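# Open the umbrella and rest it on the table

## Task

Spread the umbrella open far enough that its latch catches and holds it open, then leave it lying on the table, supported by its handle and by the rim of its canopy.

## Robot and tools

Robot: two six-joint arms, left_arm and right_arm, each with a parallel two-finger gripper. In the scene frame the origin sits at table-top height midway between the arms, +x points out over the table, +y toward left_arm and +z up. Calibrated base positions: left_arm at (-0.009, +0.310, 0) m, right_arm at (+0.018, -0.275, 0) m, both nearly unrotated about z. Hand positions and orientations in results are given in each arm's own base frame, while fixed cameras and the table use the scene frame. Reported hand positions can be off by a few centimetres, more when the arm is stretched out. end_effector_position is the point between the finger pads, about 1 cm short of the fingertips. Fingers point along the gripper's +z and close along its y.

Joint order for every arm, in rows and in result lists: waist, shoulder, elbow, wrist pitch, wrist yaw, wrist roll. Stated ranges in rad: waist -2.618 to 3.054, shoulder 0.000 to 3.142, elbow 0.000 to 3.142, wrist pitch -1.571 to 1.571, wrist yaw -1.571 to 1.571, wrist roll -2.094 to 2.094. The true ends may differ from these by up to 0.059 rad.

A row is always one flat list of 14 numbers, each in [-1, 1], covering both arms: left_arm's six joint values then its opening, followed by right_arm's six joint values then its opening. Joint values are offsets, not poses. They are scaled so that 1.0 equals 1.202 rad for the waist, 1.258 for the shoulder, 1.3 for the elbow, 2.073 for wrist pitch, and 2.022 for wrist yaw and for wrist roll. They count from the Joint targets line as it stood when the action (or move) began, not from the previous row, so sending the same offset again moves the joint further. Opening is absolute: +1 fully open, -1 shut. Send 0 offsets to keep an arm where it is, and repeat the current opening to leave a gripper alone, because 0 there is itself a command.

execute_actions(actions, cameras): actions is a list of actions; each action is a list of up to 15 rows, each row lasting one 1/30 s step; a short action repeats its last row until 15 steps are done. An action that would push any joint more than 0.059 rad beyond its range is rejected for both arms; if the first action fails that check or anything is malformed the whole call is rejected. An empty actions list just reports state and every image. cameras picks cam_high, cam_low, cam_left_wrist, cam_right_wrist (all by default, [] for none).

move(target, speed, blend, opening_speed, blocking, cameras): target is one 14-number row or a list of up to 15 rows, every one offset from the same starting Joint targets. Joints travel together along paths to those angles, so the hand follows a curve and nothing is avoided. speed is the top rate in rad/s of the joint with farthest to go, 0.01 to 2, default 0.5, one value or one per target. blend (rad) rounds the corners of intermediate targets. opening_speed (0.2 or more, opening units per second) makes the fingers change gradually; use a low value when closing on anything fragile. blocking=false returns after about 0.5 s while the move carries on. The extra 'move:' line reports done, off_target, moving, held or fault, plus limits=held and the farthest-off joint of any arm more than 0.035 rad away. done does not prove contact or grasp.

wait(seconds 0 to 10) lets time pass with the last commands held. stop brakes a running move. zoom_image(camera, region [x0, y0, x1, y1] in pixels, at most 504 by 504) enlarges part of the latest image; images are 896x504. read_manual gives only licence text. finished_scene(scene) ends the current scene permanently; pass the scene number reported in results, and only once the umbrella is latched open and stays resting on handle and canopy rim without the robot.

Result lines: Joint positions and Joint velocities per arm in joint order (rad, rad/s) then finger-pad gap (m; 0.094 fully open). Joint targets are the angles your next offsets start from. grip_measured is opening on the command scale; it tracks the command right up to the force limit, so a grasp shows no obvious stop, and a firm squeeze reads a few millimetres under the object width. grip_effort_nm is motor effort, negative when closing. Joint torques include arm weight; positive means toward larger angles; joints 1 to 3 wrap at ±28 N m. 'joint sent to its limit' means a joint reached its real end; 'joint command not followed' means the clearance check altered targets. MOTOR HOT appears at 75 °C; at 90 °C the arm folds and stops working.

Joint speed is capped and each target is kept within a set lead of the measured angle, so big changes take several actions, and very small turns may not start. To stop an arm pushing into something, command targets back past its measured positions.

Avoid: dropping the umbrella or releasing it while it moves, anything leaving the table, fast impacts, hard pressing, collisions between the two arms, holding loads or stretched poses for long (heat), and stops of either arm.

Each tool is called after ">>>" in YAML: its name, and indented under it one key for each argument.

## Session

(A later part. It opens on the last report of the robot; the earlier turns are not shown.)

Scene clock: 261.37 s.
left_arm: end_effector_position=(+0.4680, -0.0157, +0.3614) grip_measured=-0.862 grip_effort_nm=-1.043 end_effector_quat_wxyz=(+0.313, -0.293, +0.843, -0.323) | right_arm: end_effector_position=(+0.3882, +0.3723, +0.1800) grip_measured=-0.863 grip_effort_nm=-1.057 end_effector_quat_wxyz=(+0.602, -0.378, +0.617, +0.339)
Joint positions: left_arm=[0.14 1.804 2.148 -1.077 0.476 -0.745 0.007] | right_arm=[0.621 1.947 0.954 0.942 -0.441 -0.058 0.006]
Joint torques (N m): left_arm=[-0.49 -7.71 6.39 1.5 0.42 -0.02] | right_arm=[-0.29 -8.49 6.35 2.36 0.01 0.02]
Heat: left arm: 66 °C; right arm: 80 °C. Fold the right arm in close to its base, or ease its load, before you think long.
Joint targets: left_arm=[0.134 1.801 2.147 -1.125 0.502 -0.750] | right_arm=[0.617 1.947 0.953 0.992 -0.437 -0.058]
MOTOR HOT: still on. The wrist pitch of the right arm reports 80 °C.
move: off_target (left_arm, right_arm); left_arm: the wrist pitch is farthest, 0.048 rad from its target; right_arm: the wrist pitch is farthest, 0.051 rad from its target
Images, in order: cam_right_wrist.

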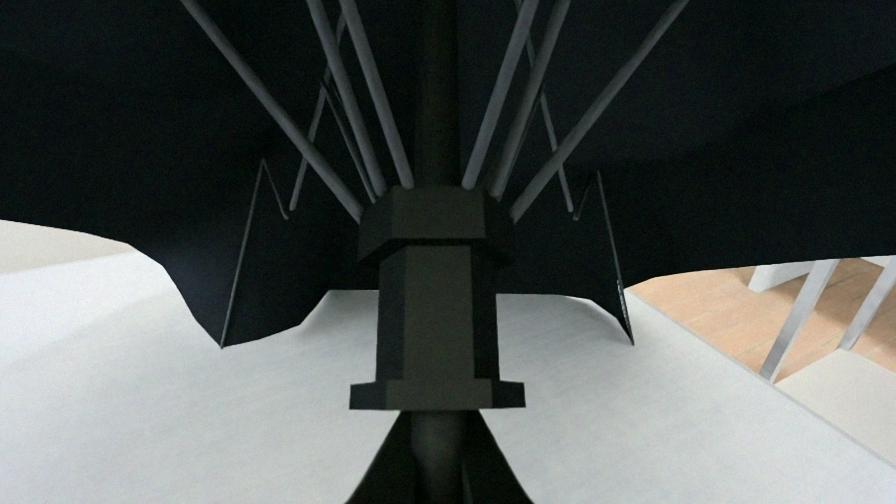

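>>> wait:
  seconds: 1

Scene clock: 283.70 s.
left_arm: end_effector_position=(+0.4680, -0.0157, +0.3614) grip_measured=-0.862 grip_effort_nm=-1.033 end_effector_quat_wxyz=(+0.313, -0.293, +0.843, -0.323) | right_arm: end_effector_position=(+0.3882, +0.3723, +0.1800) grip_measured=-0.863 grip_effort_nm=-1.062 end_effector_quat_wxyz=(+0.602, -0.378, +0.617, +0.339)
Joint positions: left_arm=[0.14 1.804 2.148 -1.077 0.476 -0.745 0.007] | right_arm=[0.621 1.947 0.954 0.942 -0.441 -0.058 0.006]
Joint torques (N m): left_arm=[-0.47 -7.71 6.38 1.49 0.42 -0.02] | right_arm=[-0.32 -8.49 6.37 2.37 0.01 0.02]
Motor temperatures (°C): left_arm=[36 38 40 39 51 32 33] | right_arm=[35 37 41 68 33 34 36]
Heat: left arm: 51 °C; right arm: 68 °C.
Joint targets: left_arm=[0.134 1.801 2.147 -1.125 0.502 -0.750] | right_arm=[0.617 1.947 0.953 0.992 -0.437 -0.058]
Tool commands: left_gripper/opening=-0.95 right_gripper/opening=-0.98
MOTOR HOT: cleared for the motors of the right arm.
wait: 1.00 s; at rest from the start

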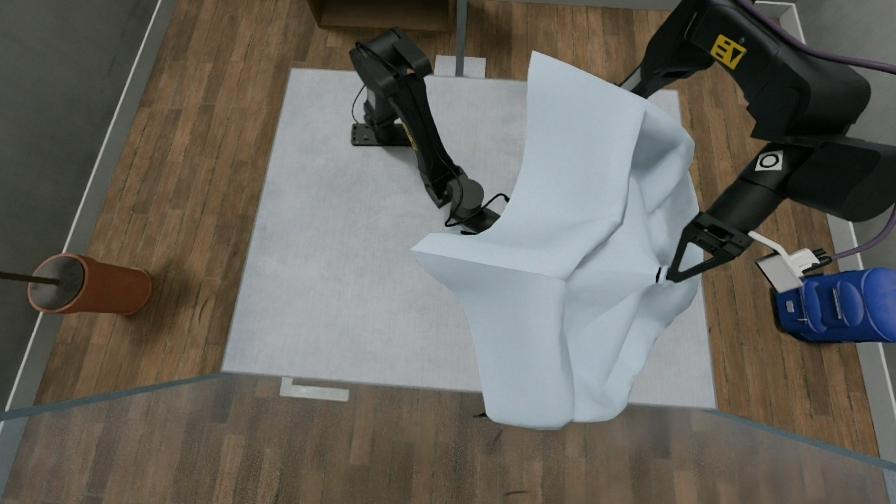

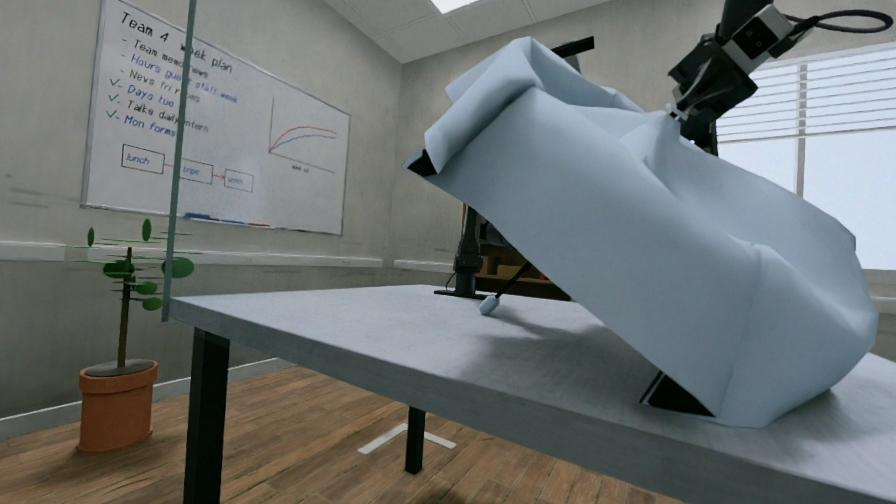

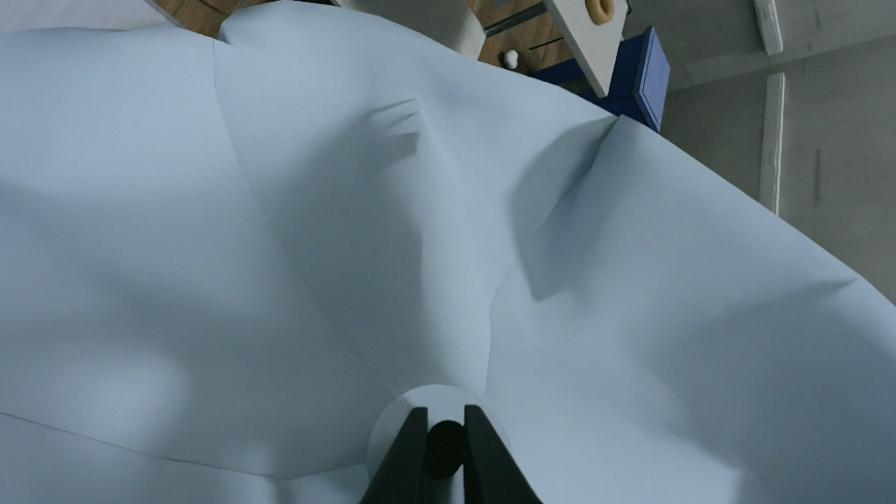

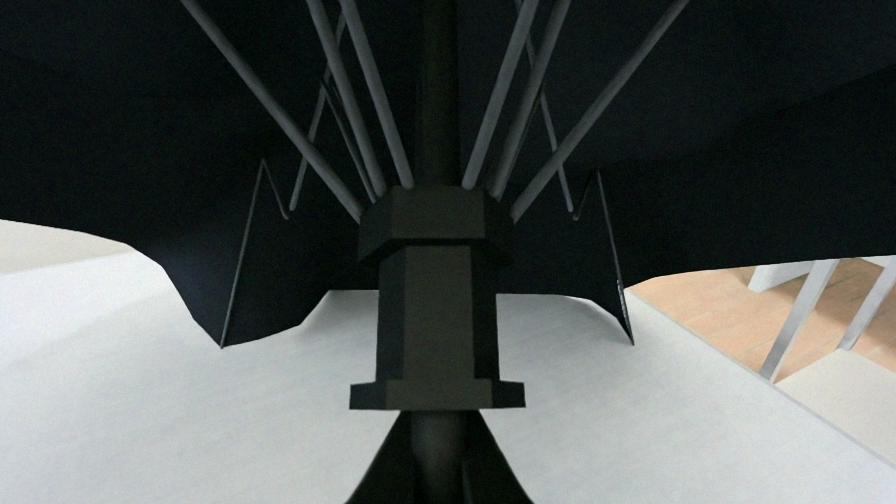

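>>> zoom_image:
  camera: "cam_low"
  region: [440, 240, 896, 440]

>>> zoom_image:
  camera: "cam_right_wrist"
  region: [150, 0, 700, 420]

Scaled by 1.105 from the camera's 896x504 image, which has a finer 1280x720 frame.

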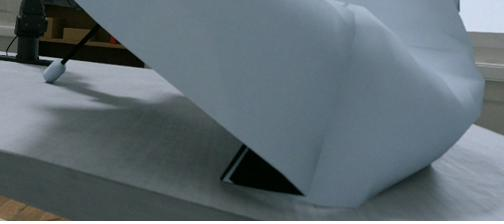

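Region (150, 0, 700, 420) is 550x420 pixels. A region can be at most 504 by 504 pixels.

>>> move:
  target:
    - [-0.0998,0.0564,-0.0554,-0.2002,0.18,-0.0025,-0.95,0.069,-0.0056,0.113,0.115,-0.0361,0.0119,-0.98]
    - [-0.0998,0.0564,-0.0554,-0.2002,0.18,-0.0025,-0.95,0.069,-0.0056,0.113,0.115,-0.0361,0.0119,-0.81]
    - [-0.153,0.0564,-0.0554,-0.2075,0.2216,-0.0025,-0.95,0.1173,0.0477,0.2362,0.1153,-0.0084,0.0218,-0.81]
    - [-0.153,0.0564,-0.0554,-0.2075,0.2216,-0.0025,-0.95,0.1173,0.0477,0.2362,0.1153,-0.0084,0.0218,-0.98]
  speed: [0.3,0.3,0.15,0.3]

Scene clock: 303.77 s.
left_arm: end_effector_position=(+0.4790, -0.0129, +0.3750) grip_measured=-0.862 grip_effort_nm=-1.038 end_effector_quat_wxyz=(+0.353, -0.264, +0.839, -0.319) | right_arm: end_effector_position=(+0.3938, +0.4053, +0.2015) grip_measured=-0.864 grip_effort_nm=-1.062 end_effector_quat_wxyz=(+0.602, -0.354, +0.609, +0.376)
Joint positions: left_arm=[0.14 1.808 2.159 -1.011 0.469 -0.703 0.007] | right_arm=[0.67 2.004 1.083 0.929 -0.415 0.035 0.006]
Joint torques (N m): left_arm=[-16.02 -3.17 0.27 -3.44 4.74 -0.53] | right_arm=[8.76 -8.96 22.74 4.72 -0.44 -0.47]
Joint targets: left_arm=[-0.045 1.870 2.077 -1.541 0.937 -0.754] | right_arm=[0.758 2.007 1.260 1.231 -0.454 -0.014]
move: off_target (left_arm, right_arm); target 2's new numbers were sent with right_arm's wrist pitch 0.272 rad from that target; target 4's new numbers were sent with right_arm's wrist pitch 0.301 rad from that target; left_arm: the wrist pitch is farthest, 0.544 rad from its target; right_arm: the wrist pitch is farthest, 0.302 rad from its target

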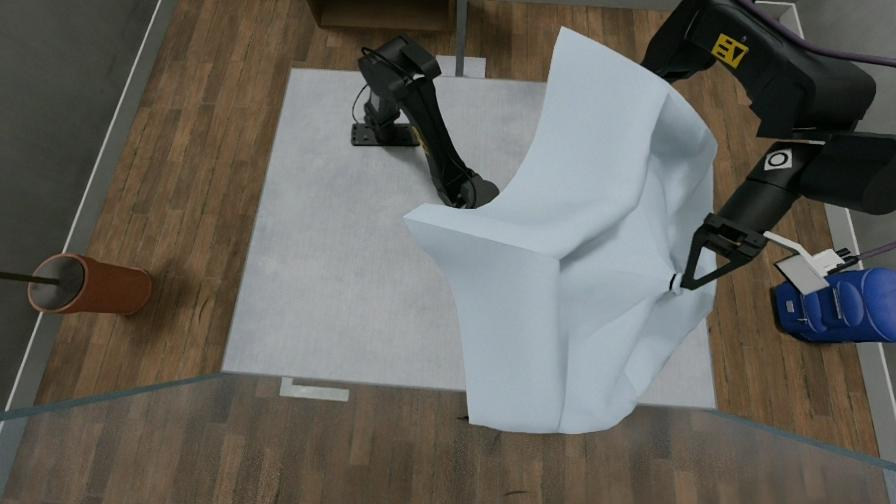

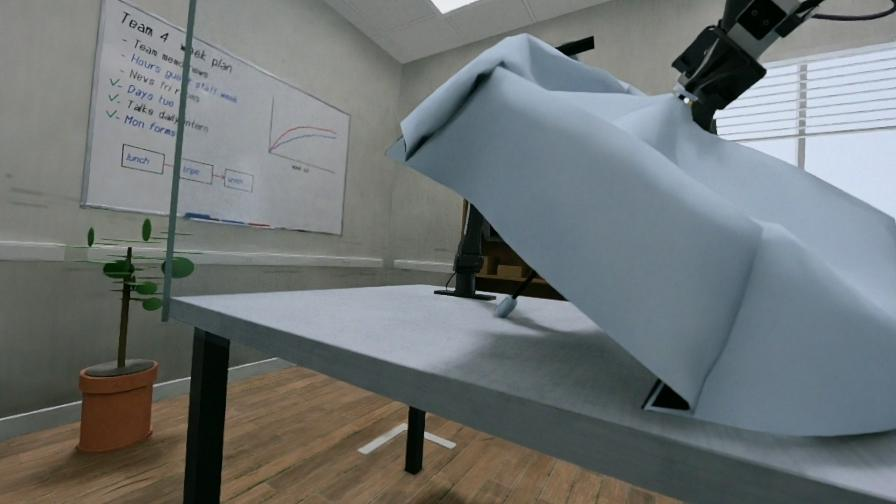

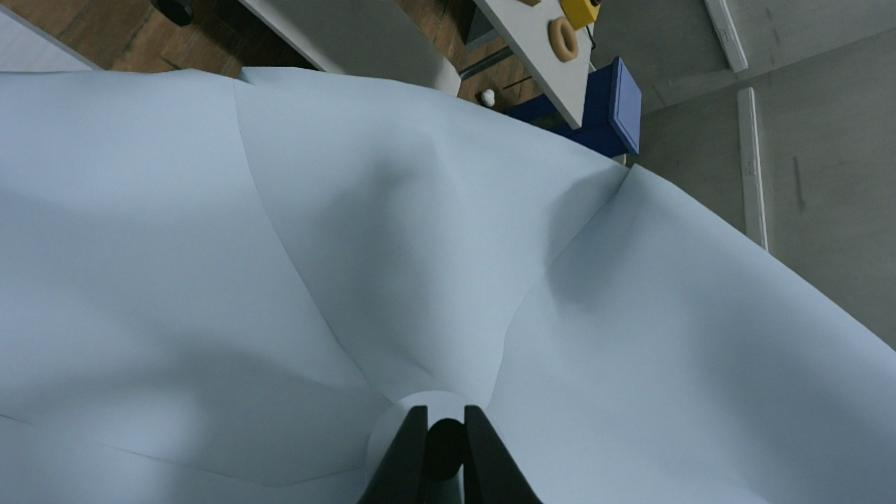

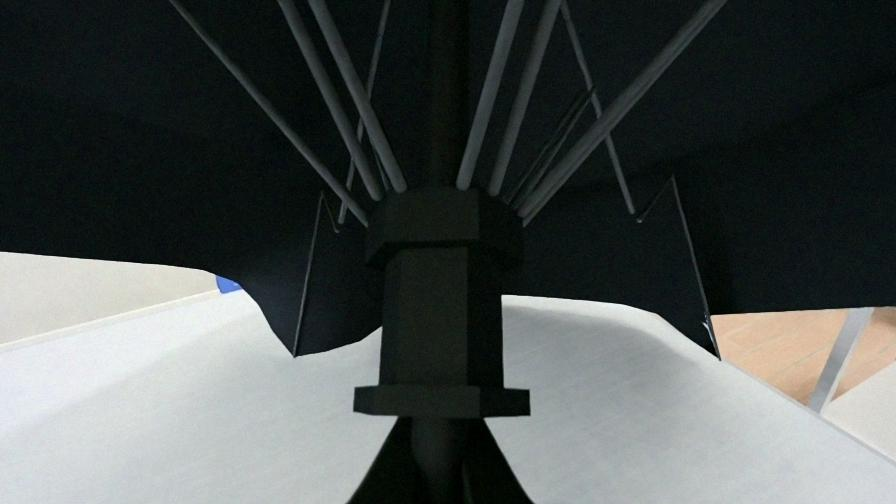

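>>> move:
  target: [0.1539,-0.0493,0.063,0.2364,-0.2216,0.0252,-0.95,-0.0732,0,-0.1362,-0.1216,0.0193,0.0242,-0.98]
  speed: 0.4

Scene clock: 306.97 s.
left_arm: end_effector_position=(+0.4820, -0.0059, +0.3776) grip_measured=-0.864 grip_effort_nm=-1.033 end_effector_quat_wxyz=(+0.368, -0.258, +0.839, -0.307) | right_arm: end_effector_position=(+0.3952, +0.4044, +0.1961) grip_measured=-0.864 grip_effort_nm=-1.057 end_effector_quat_wxyz=(+0.595, -0.352, +0.619, +0.374)
Joint positions: left_arm=[0.148 1.808 2.16 -0.995 0.452 -0.678 0.006] | right_arm=[0.67 2.004 1.083 0.907 -0.408 0.038 0.006]
Joint torques (N m): left_arm=[-0.66 -7.58 6.43 1.54 0.52 -0.23] | right_arm=[0.08 -8.95 6.69 2.59 -0.09 0]
Joint targets: left_arm=[0.140 1.808 2.159 -1.051 0.489 -0.703] | right_arm=[0.670 2.007 1.083 0.979 -0.415 0.035]
move: off_target (left_arm, right_arm); left_arm: the wrist pitch is farthest, 0.055 rad from its target; right_arm: the wrist pitch is farthest, 0.072 rad from its target

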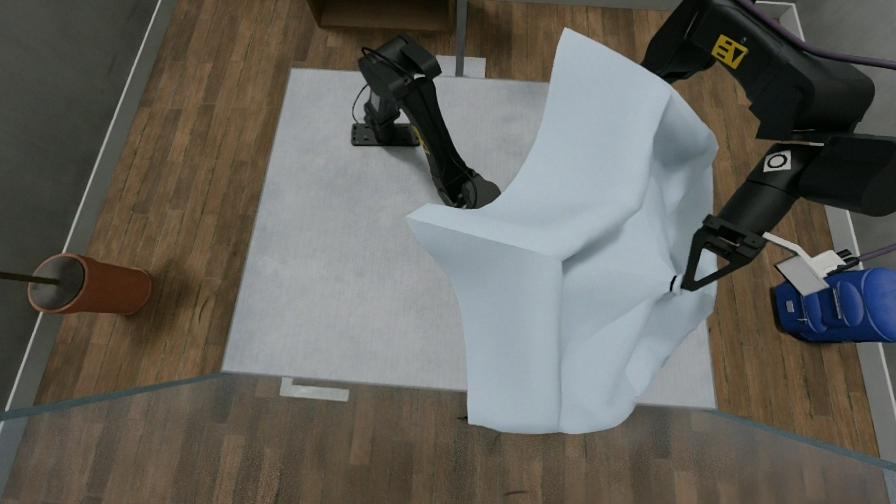

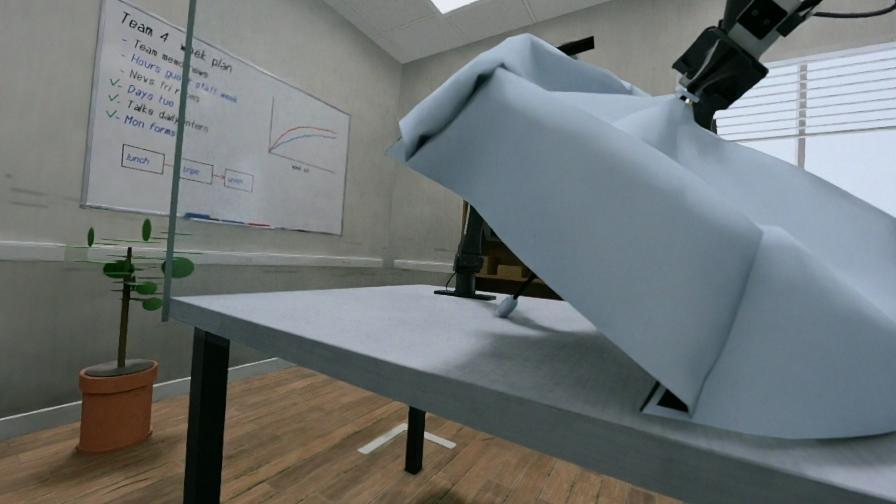

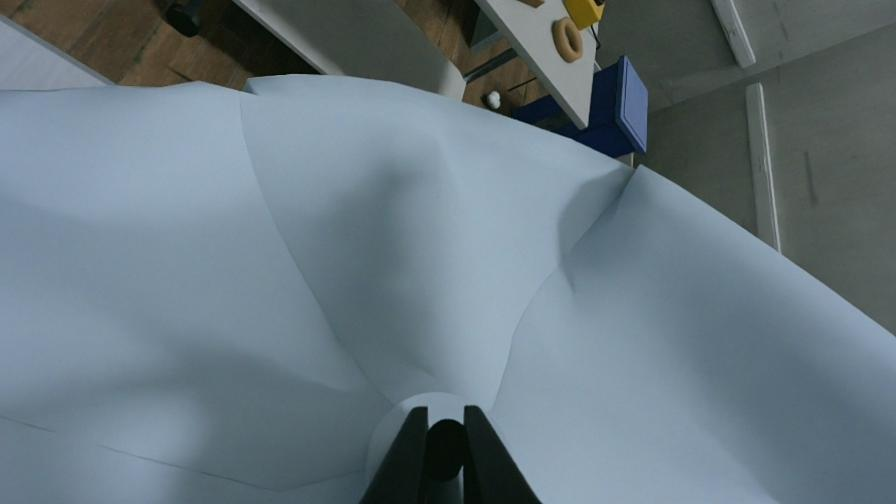

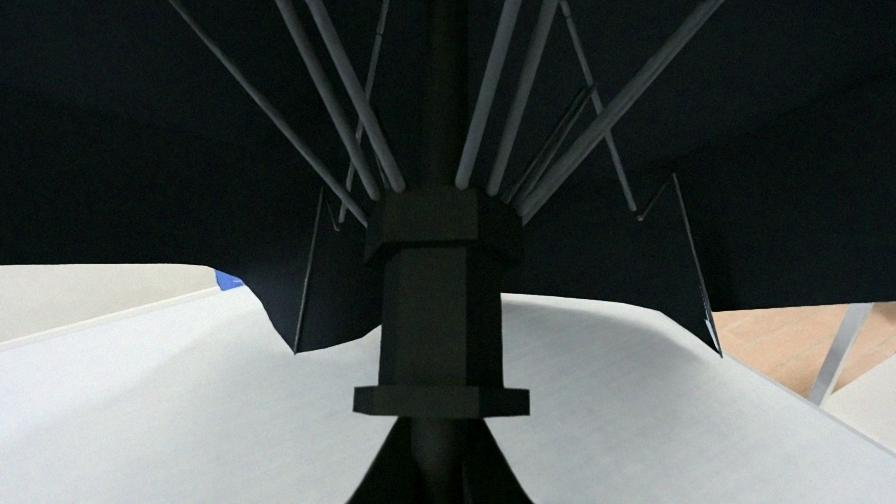

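>>> move:
  target: [0.0597,-0.0787,-0.1146,-0.0719,0.1884,0.2542,-0.95,-0.0186,-0.1459,-0.2885,0.1066,-0.0104,-0.0089,-0.98]
  speed: 0.25

Scene clock: 324.27 s.
left_arm: end_effector_position=(+0.4166, -0.0548, +0.3965) grip_measured=-0.877 grip_effort_nm=-1.038 end_effector_quat_wxyz=(+0.357, -0.001, +0.844, -0.400) | right_arm: end_effector_position=(+0.3408, +0.3584, +0.2056) grip_measured=-0.864 grip_effort_nm=-1.062 end_effector_quat_wxyz=(+0.625, -0.350, +0.588, +0.375)
Joint positions: left_arm=[0.206 1.702 2.049 -1.099 0.901 -0.21 0.006] | right_arm=[0.663 1.819 0.755 1.134 -0.414 0.03 0.006]
Joint torques (N m): left_arm=[0.55 -6.02 3.33 0.79 0.03 0.26] | right_arm=[-1.51 -6.93 2.28 2.49 -0.24 -0.11]
Joint targets: left_arm=[0.212 1.710 2.010 -1.200 0.870 -0.189] | right_arm=[0.648 1.824 0.708 1.200 -0.436 0.017]
move: off_target (left_arm, right_arm); left_arm: the wrist pitch is farthest, 0.101 rad from its target; right_arm: the wrist pitch is farthest, 0.066 rad from its target

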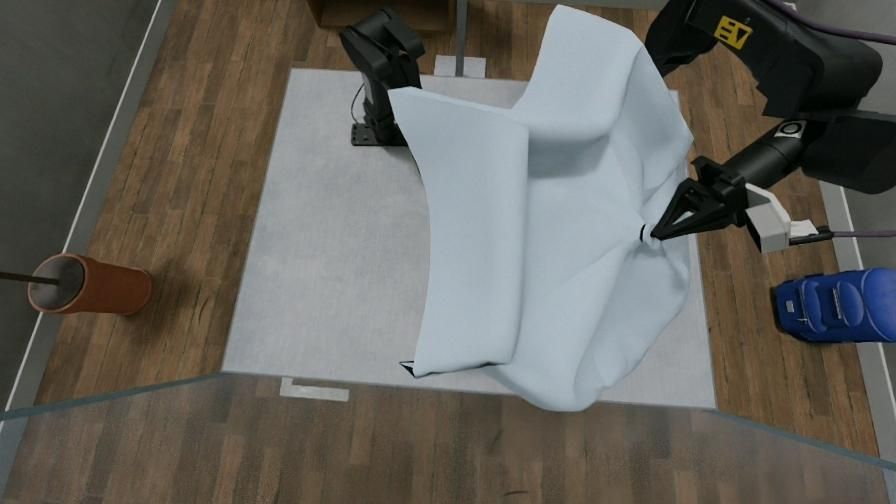

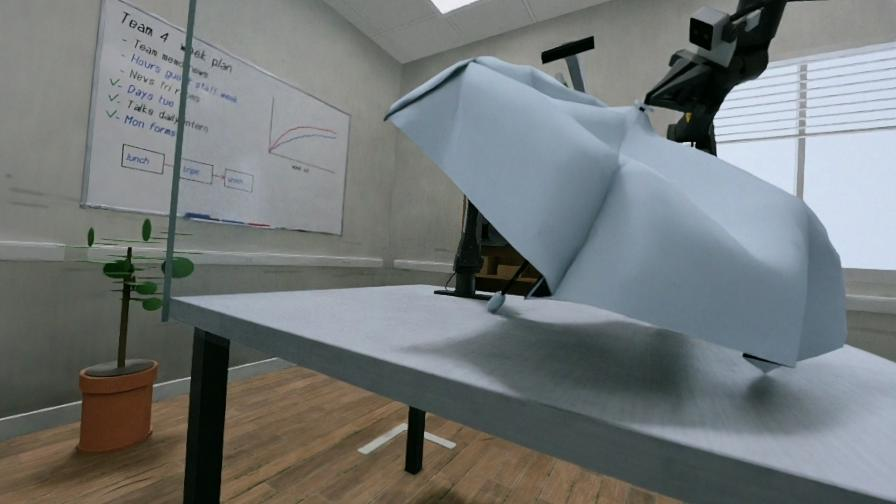

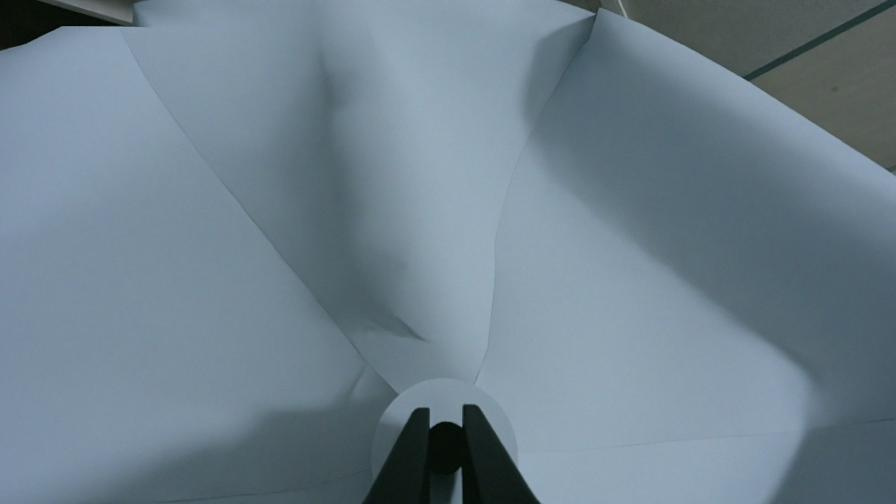

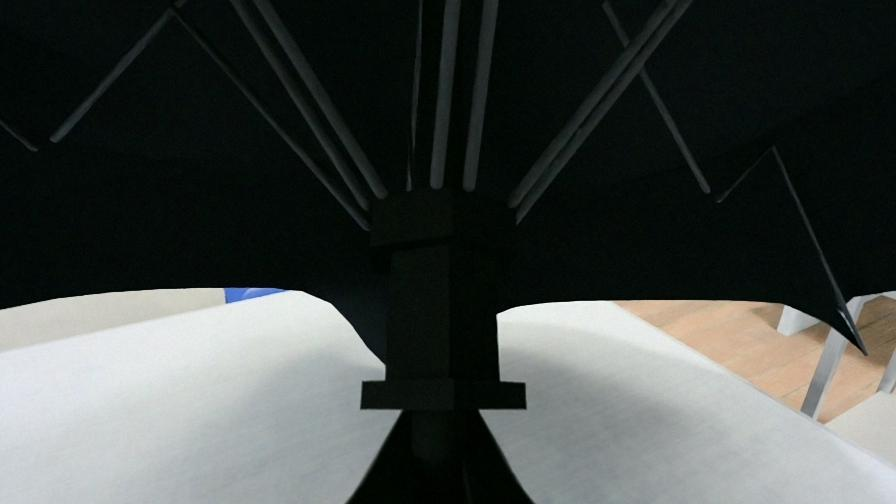

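>>> move:
  target: [-0.07,-0.1085,-0.1494,0.0079,0.044,-0.2033,-0.95,-0.4118,-0.1221,0.2235,-0.3338,-0.4075,-0.2438,-0.98]
  speed: 0.2

Scene clock: 359.73 s.
left_arm: end_effector_position=(+0.3551, -0.1219, +0.3984) grip_measured=-0.865 grip_effort_nm=-1.038 end_effector_quat_wxyz=(+0.195, -0.084, +0.815, -0.539) | right_arm: end_effector_position=(+0.3619, +0.2498, +0.2290) grip_measured=-0.864 grip_effort_nm=-1.062 end_effector_quat_wxyz=(+0.564, -0.550, +0.484, +0.380)
Joint positions: left_arm=[0.098 1.563 1.855 -1.105 1.079 -0.576 0.006] | right_arm=[0.211 1.714 0.968 0.524 -1.224 -0.465 0.006]
Joint torques (N m): left_arm=[2.59 -4.75 3.38 0.85 -0.77 -0.23] | right_arm=[-5.74 -10.62 9.59 1.41 -0.55 -0.09]
Motor temperatures (°C): left_arm=[35 38 40 37 43 32 34] | right_arm=[35 37 38 63 33 34 37]
Heat: left arm: 43 °C; right arm: 63 °C.
Joint targets: left_arm=[0.127 1.573 1.816 -1.184 0.959 -0.600] | right_arm=[0.153 1.670 0.999 0.508 -1.260 -0.476]
move: off_target (left_arm, right_arm); left_arm: the wrist yaw is farthest, 0.120 rad from its target; right_arm: the waist is farthest, 0.058 rad from its target

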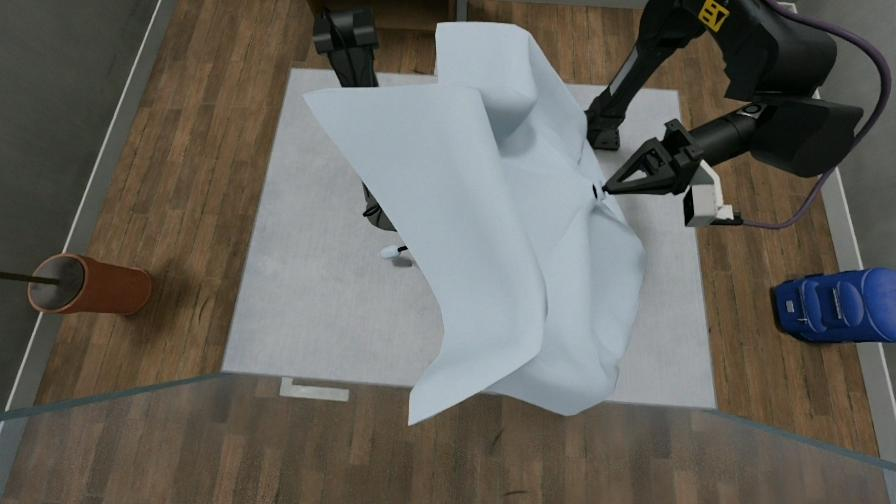

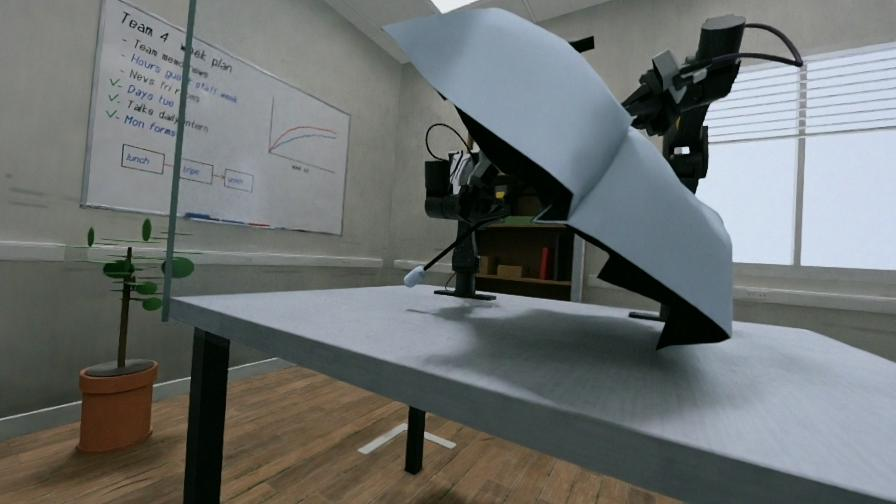

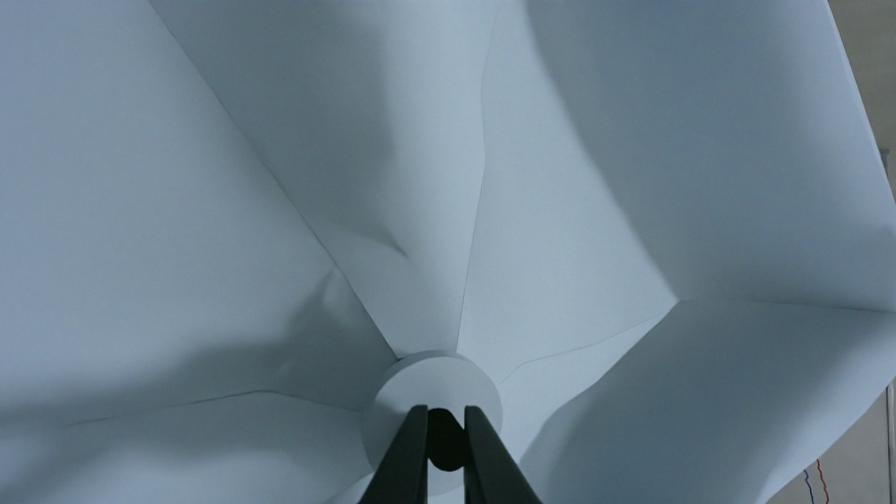

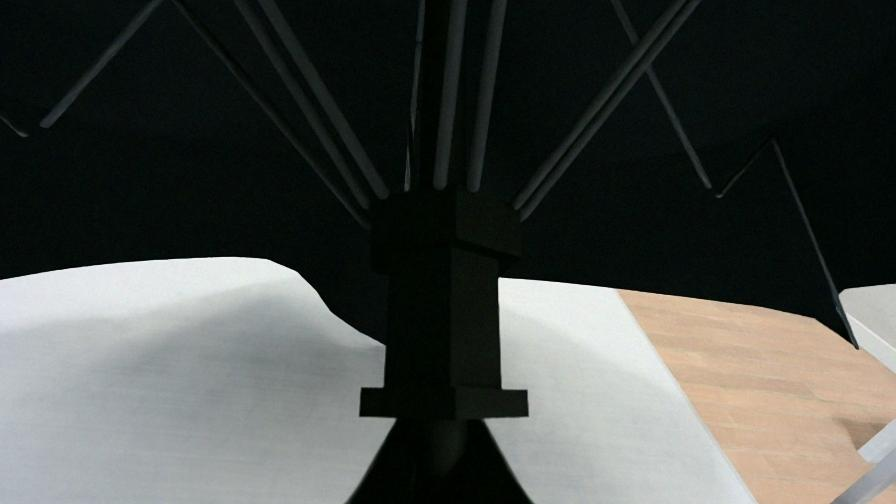

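>>> move:
  target:
    - [-0.139,0.0652,-0.0615,-0.0945,0.0989,0,-0.95,0.1498,-0.0676,0.0769,0.2132,-0.0692,0,-0.98]
    - [-0.139,0.0652,-0.0615,-0.0945,0.0989,0,-0.95,0.1498,-0.0676,0.0769,0.2132,-0.0692,0,-0.81]
    - [-0.139,0.0652,-0.0615,-0.0945,0.0989,0,-0.95,0.297,-0.058,0.1708,0.1674,-0.0035,0.0277,-0.81]
    - [-0.139,0.0652,-0.0615,-0.0945,0.0989,0,-0.95,0.297,-0.058,0.1708,0.1674,-0.0035,0.0277,-0.98]
  speed: [0.3,0.3,0.15,0.3]

Scene clock: 375.23 s.
left_arm: end_effector_position=(+0.2839, -0.1769, +0.4056) grip_measured=-0.949 grip_effort_nm=-0.042 end_effector_quat_wxyz=(-0.064, -0.103, +0.740, -0.661) | right_arm: end_effector_position=(+0.3119, +0.3236, +0.3020) grip_measured=-0.883 grip_effort_nm=-1.062 end_effector_quat_wxyz=(+0.598, -0.614, +0.334, +0.392)
Joint positions: left_arm=[-0.004 1.585 1.793 -1.407 1.444 -0.609 0.002] | right_arm=[0.417 1.689 1.095 0.662 -1.236 -0.428 0.005]
Joint torques (N m): left_arm=[-3.07 -0.36 1.72 1.34 -2.22 0.15] | right_arm=[9.22 -14.48 18.67 3.31 -0.34 0.11]
Joint targets: left_arm=[-0.040 1.655 1.736 -1.380 1.159 -0.600] | right_arm=[0.510 1.597 1.221 0.855 -1.267 -0.420]
move: off_target (left_arm, right_arm); target 2's new numbers were sent with right_arm's wrist pitch 0.255 rad from that target; target 4's new numbers were sent with right_arm's wrist pitch 0.188 rad from that target; left_arm: the wrist yaw is farthest, 0.285 rad from its target; right_arm: the wrist pitch is farthest, 0.193 rad from its target

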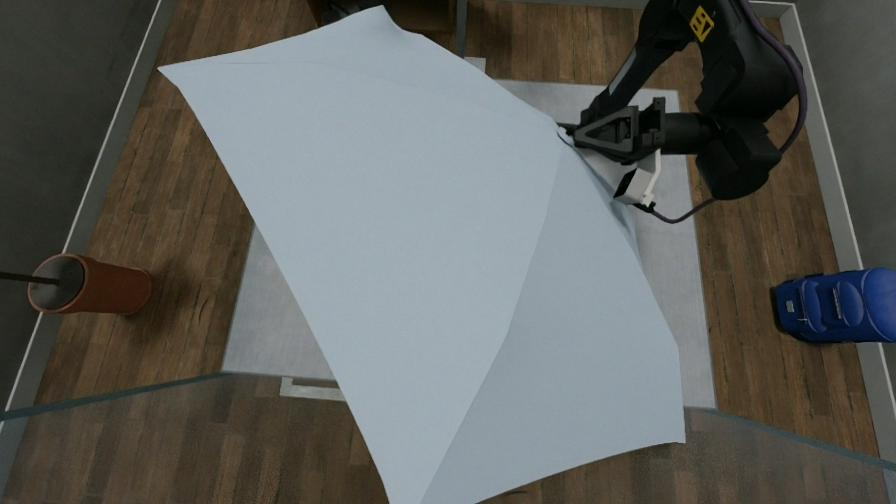

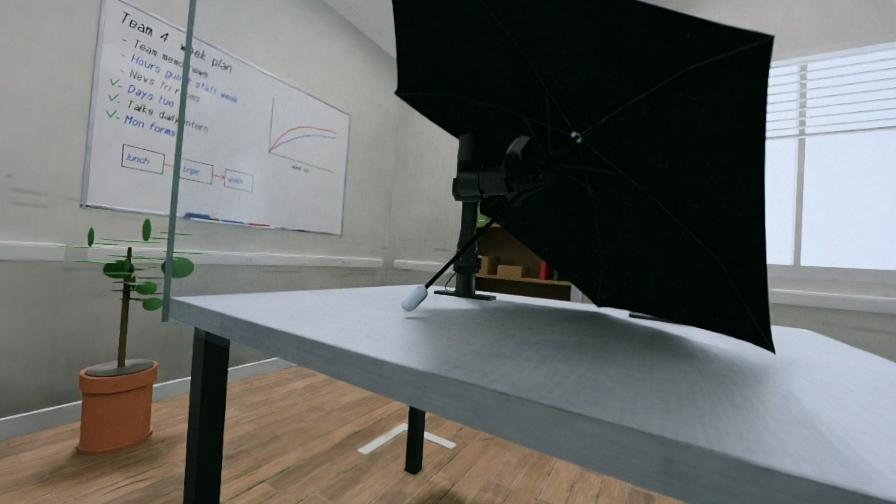

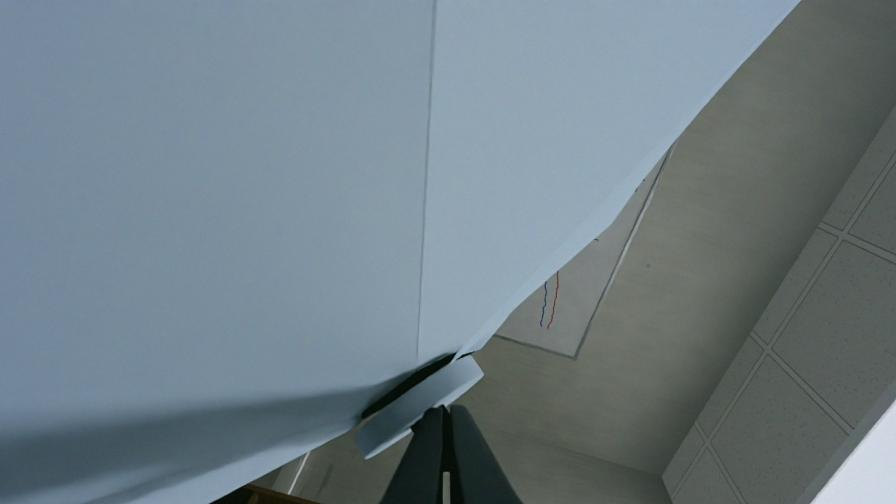

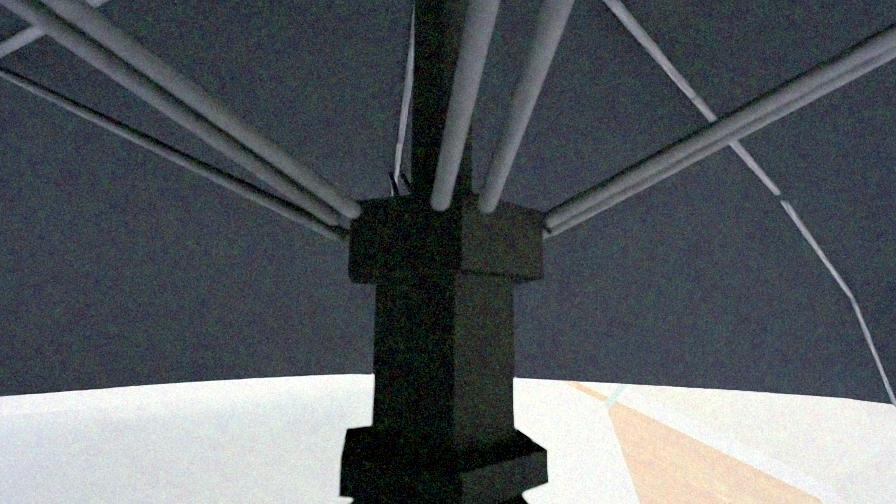

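>>> move:
  target: [0.03,-0.0556,0.0438,-0.013,0.141,0,-0.95,-0.0774,0.0731,-0.0969,-0.0545,0.0153,0,-0.98]
  speed: 0.3

>>> zoom_image:
  camera: "cam_right_wrist"
  region: [250, 100, 650, 504]

>>> zoom_image:
  camera: "cam_low"
  region: [380, 50, 680, 320]

Scene clock: 379.30 s.
left_arm: end_effector_position=(+0.2817, -0.1755, +0.4112) grip_measured=-0.949 grip_effort_nm=-0.032 end_effector_quat_wxyz=(-0.068, -0.102, +0.731, -0.671) | right_arm: end_effector_position=(+0.3134, +0.3227, +0.3019) grip_measured=-0.883 grip_effort_nm=-1.067 end_effector_quat_wxyz=(+0.597, -0.612, +0.338, +0.393)
Joint positions: left_arm=[0.003 1.582 1.793 -1.414 1.475 -0.609 0.002] | right_arm=[0.414 1.689 1.095 0.661 -1.233 -0.422 0.005]
Joint torques (N m): left_arm=[-0.57 -5.14 6.05 1.1 0.27 0.15] | right_arm=[0.23 -7.13 7.19 2.25 -0.01 0.03]
Joint targets: left_arm=[-0.004 1.585 1.793 -1.407 1.444 -0.600] | right_arm=[0.417 1.689 1.095 0.742 -1.237 -0.420]
move: off_target (right_arm); right_arm: the wrist pitch is farthest, 0.081 rad from its target

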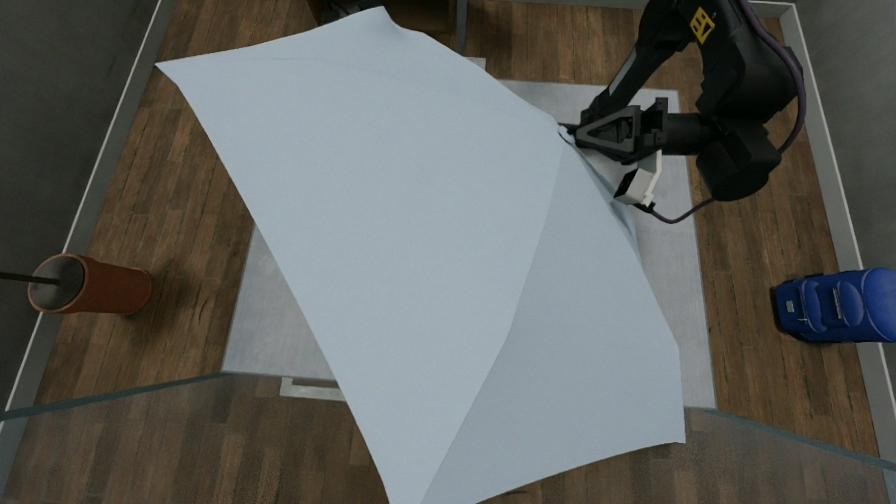

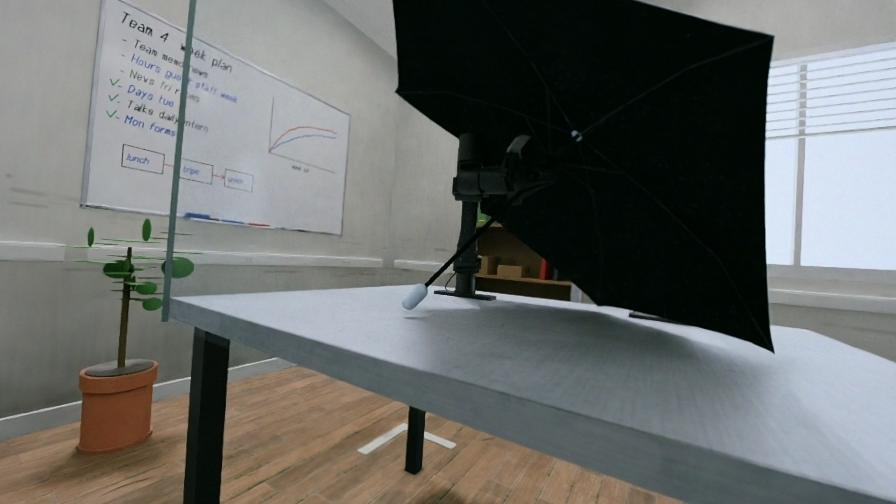

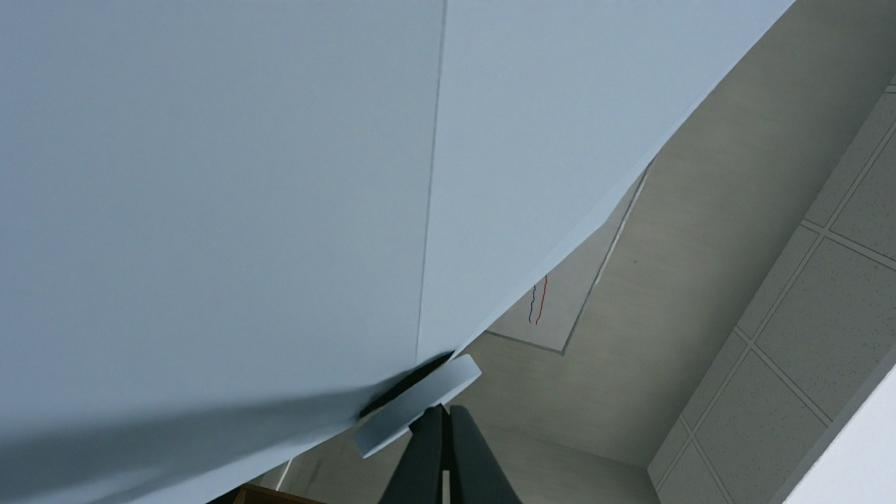

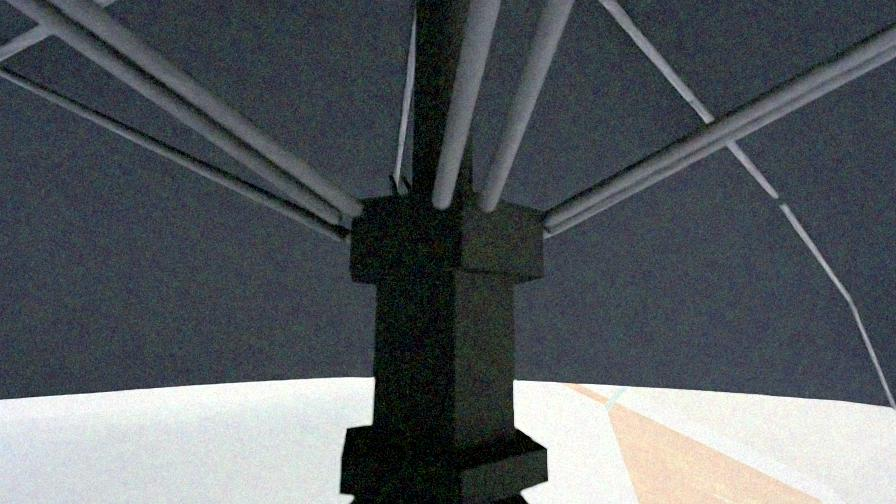

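Scaled by 1.248 from the camera's 896x504 image, which has a finer 1280x720 frame.

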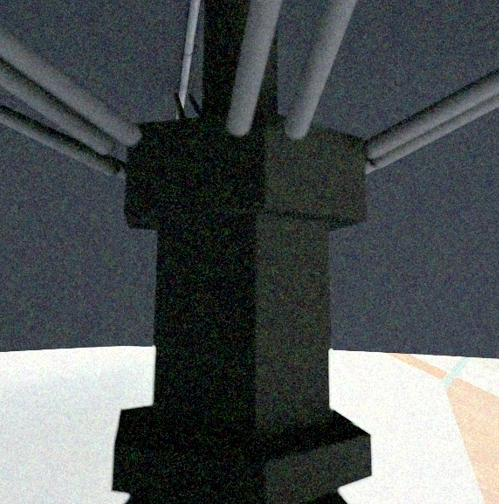

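Scaled by 1.680 from the camera's 896x504 image, which has a finer 1280x720 frame.

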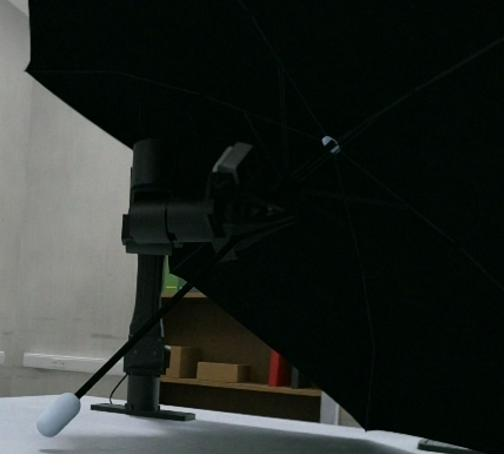

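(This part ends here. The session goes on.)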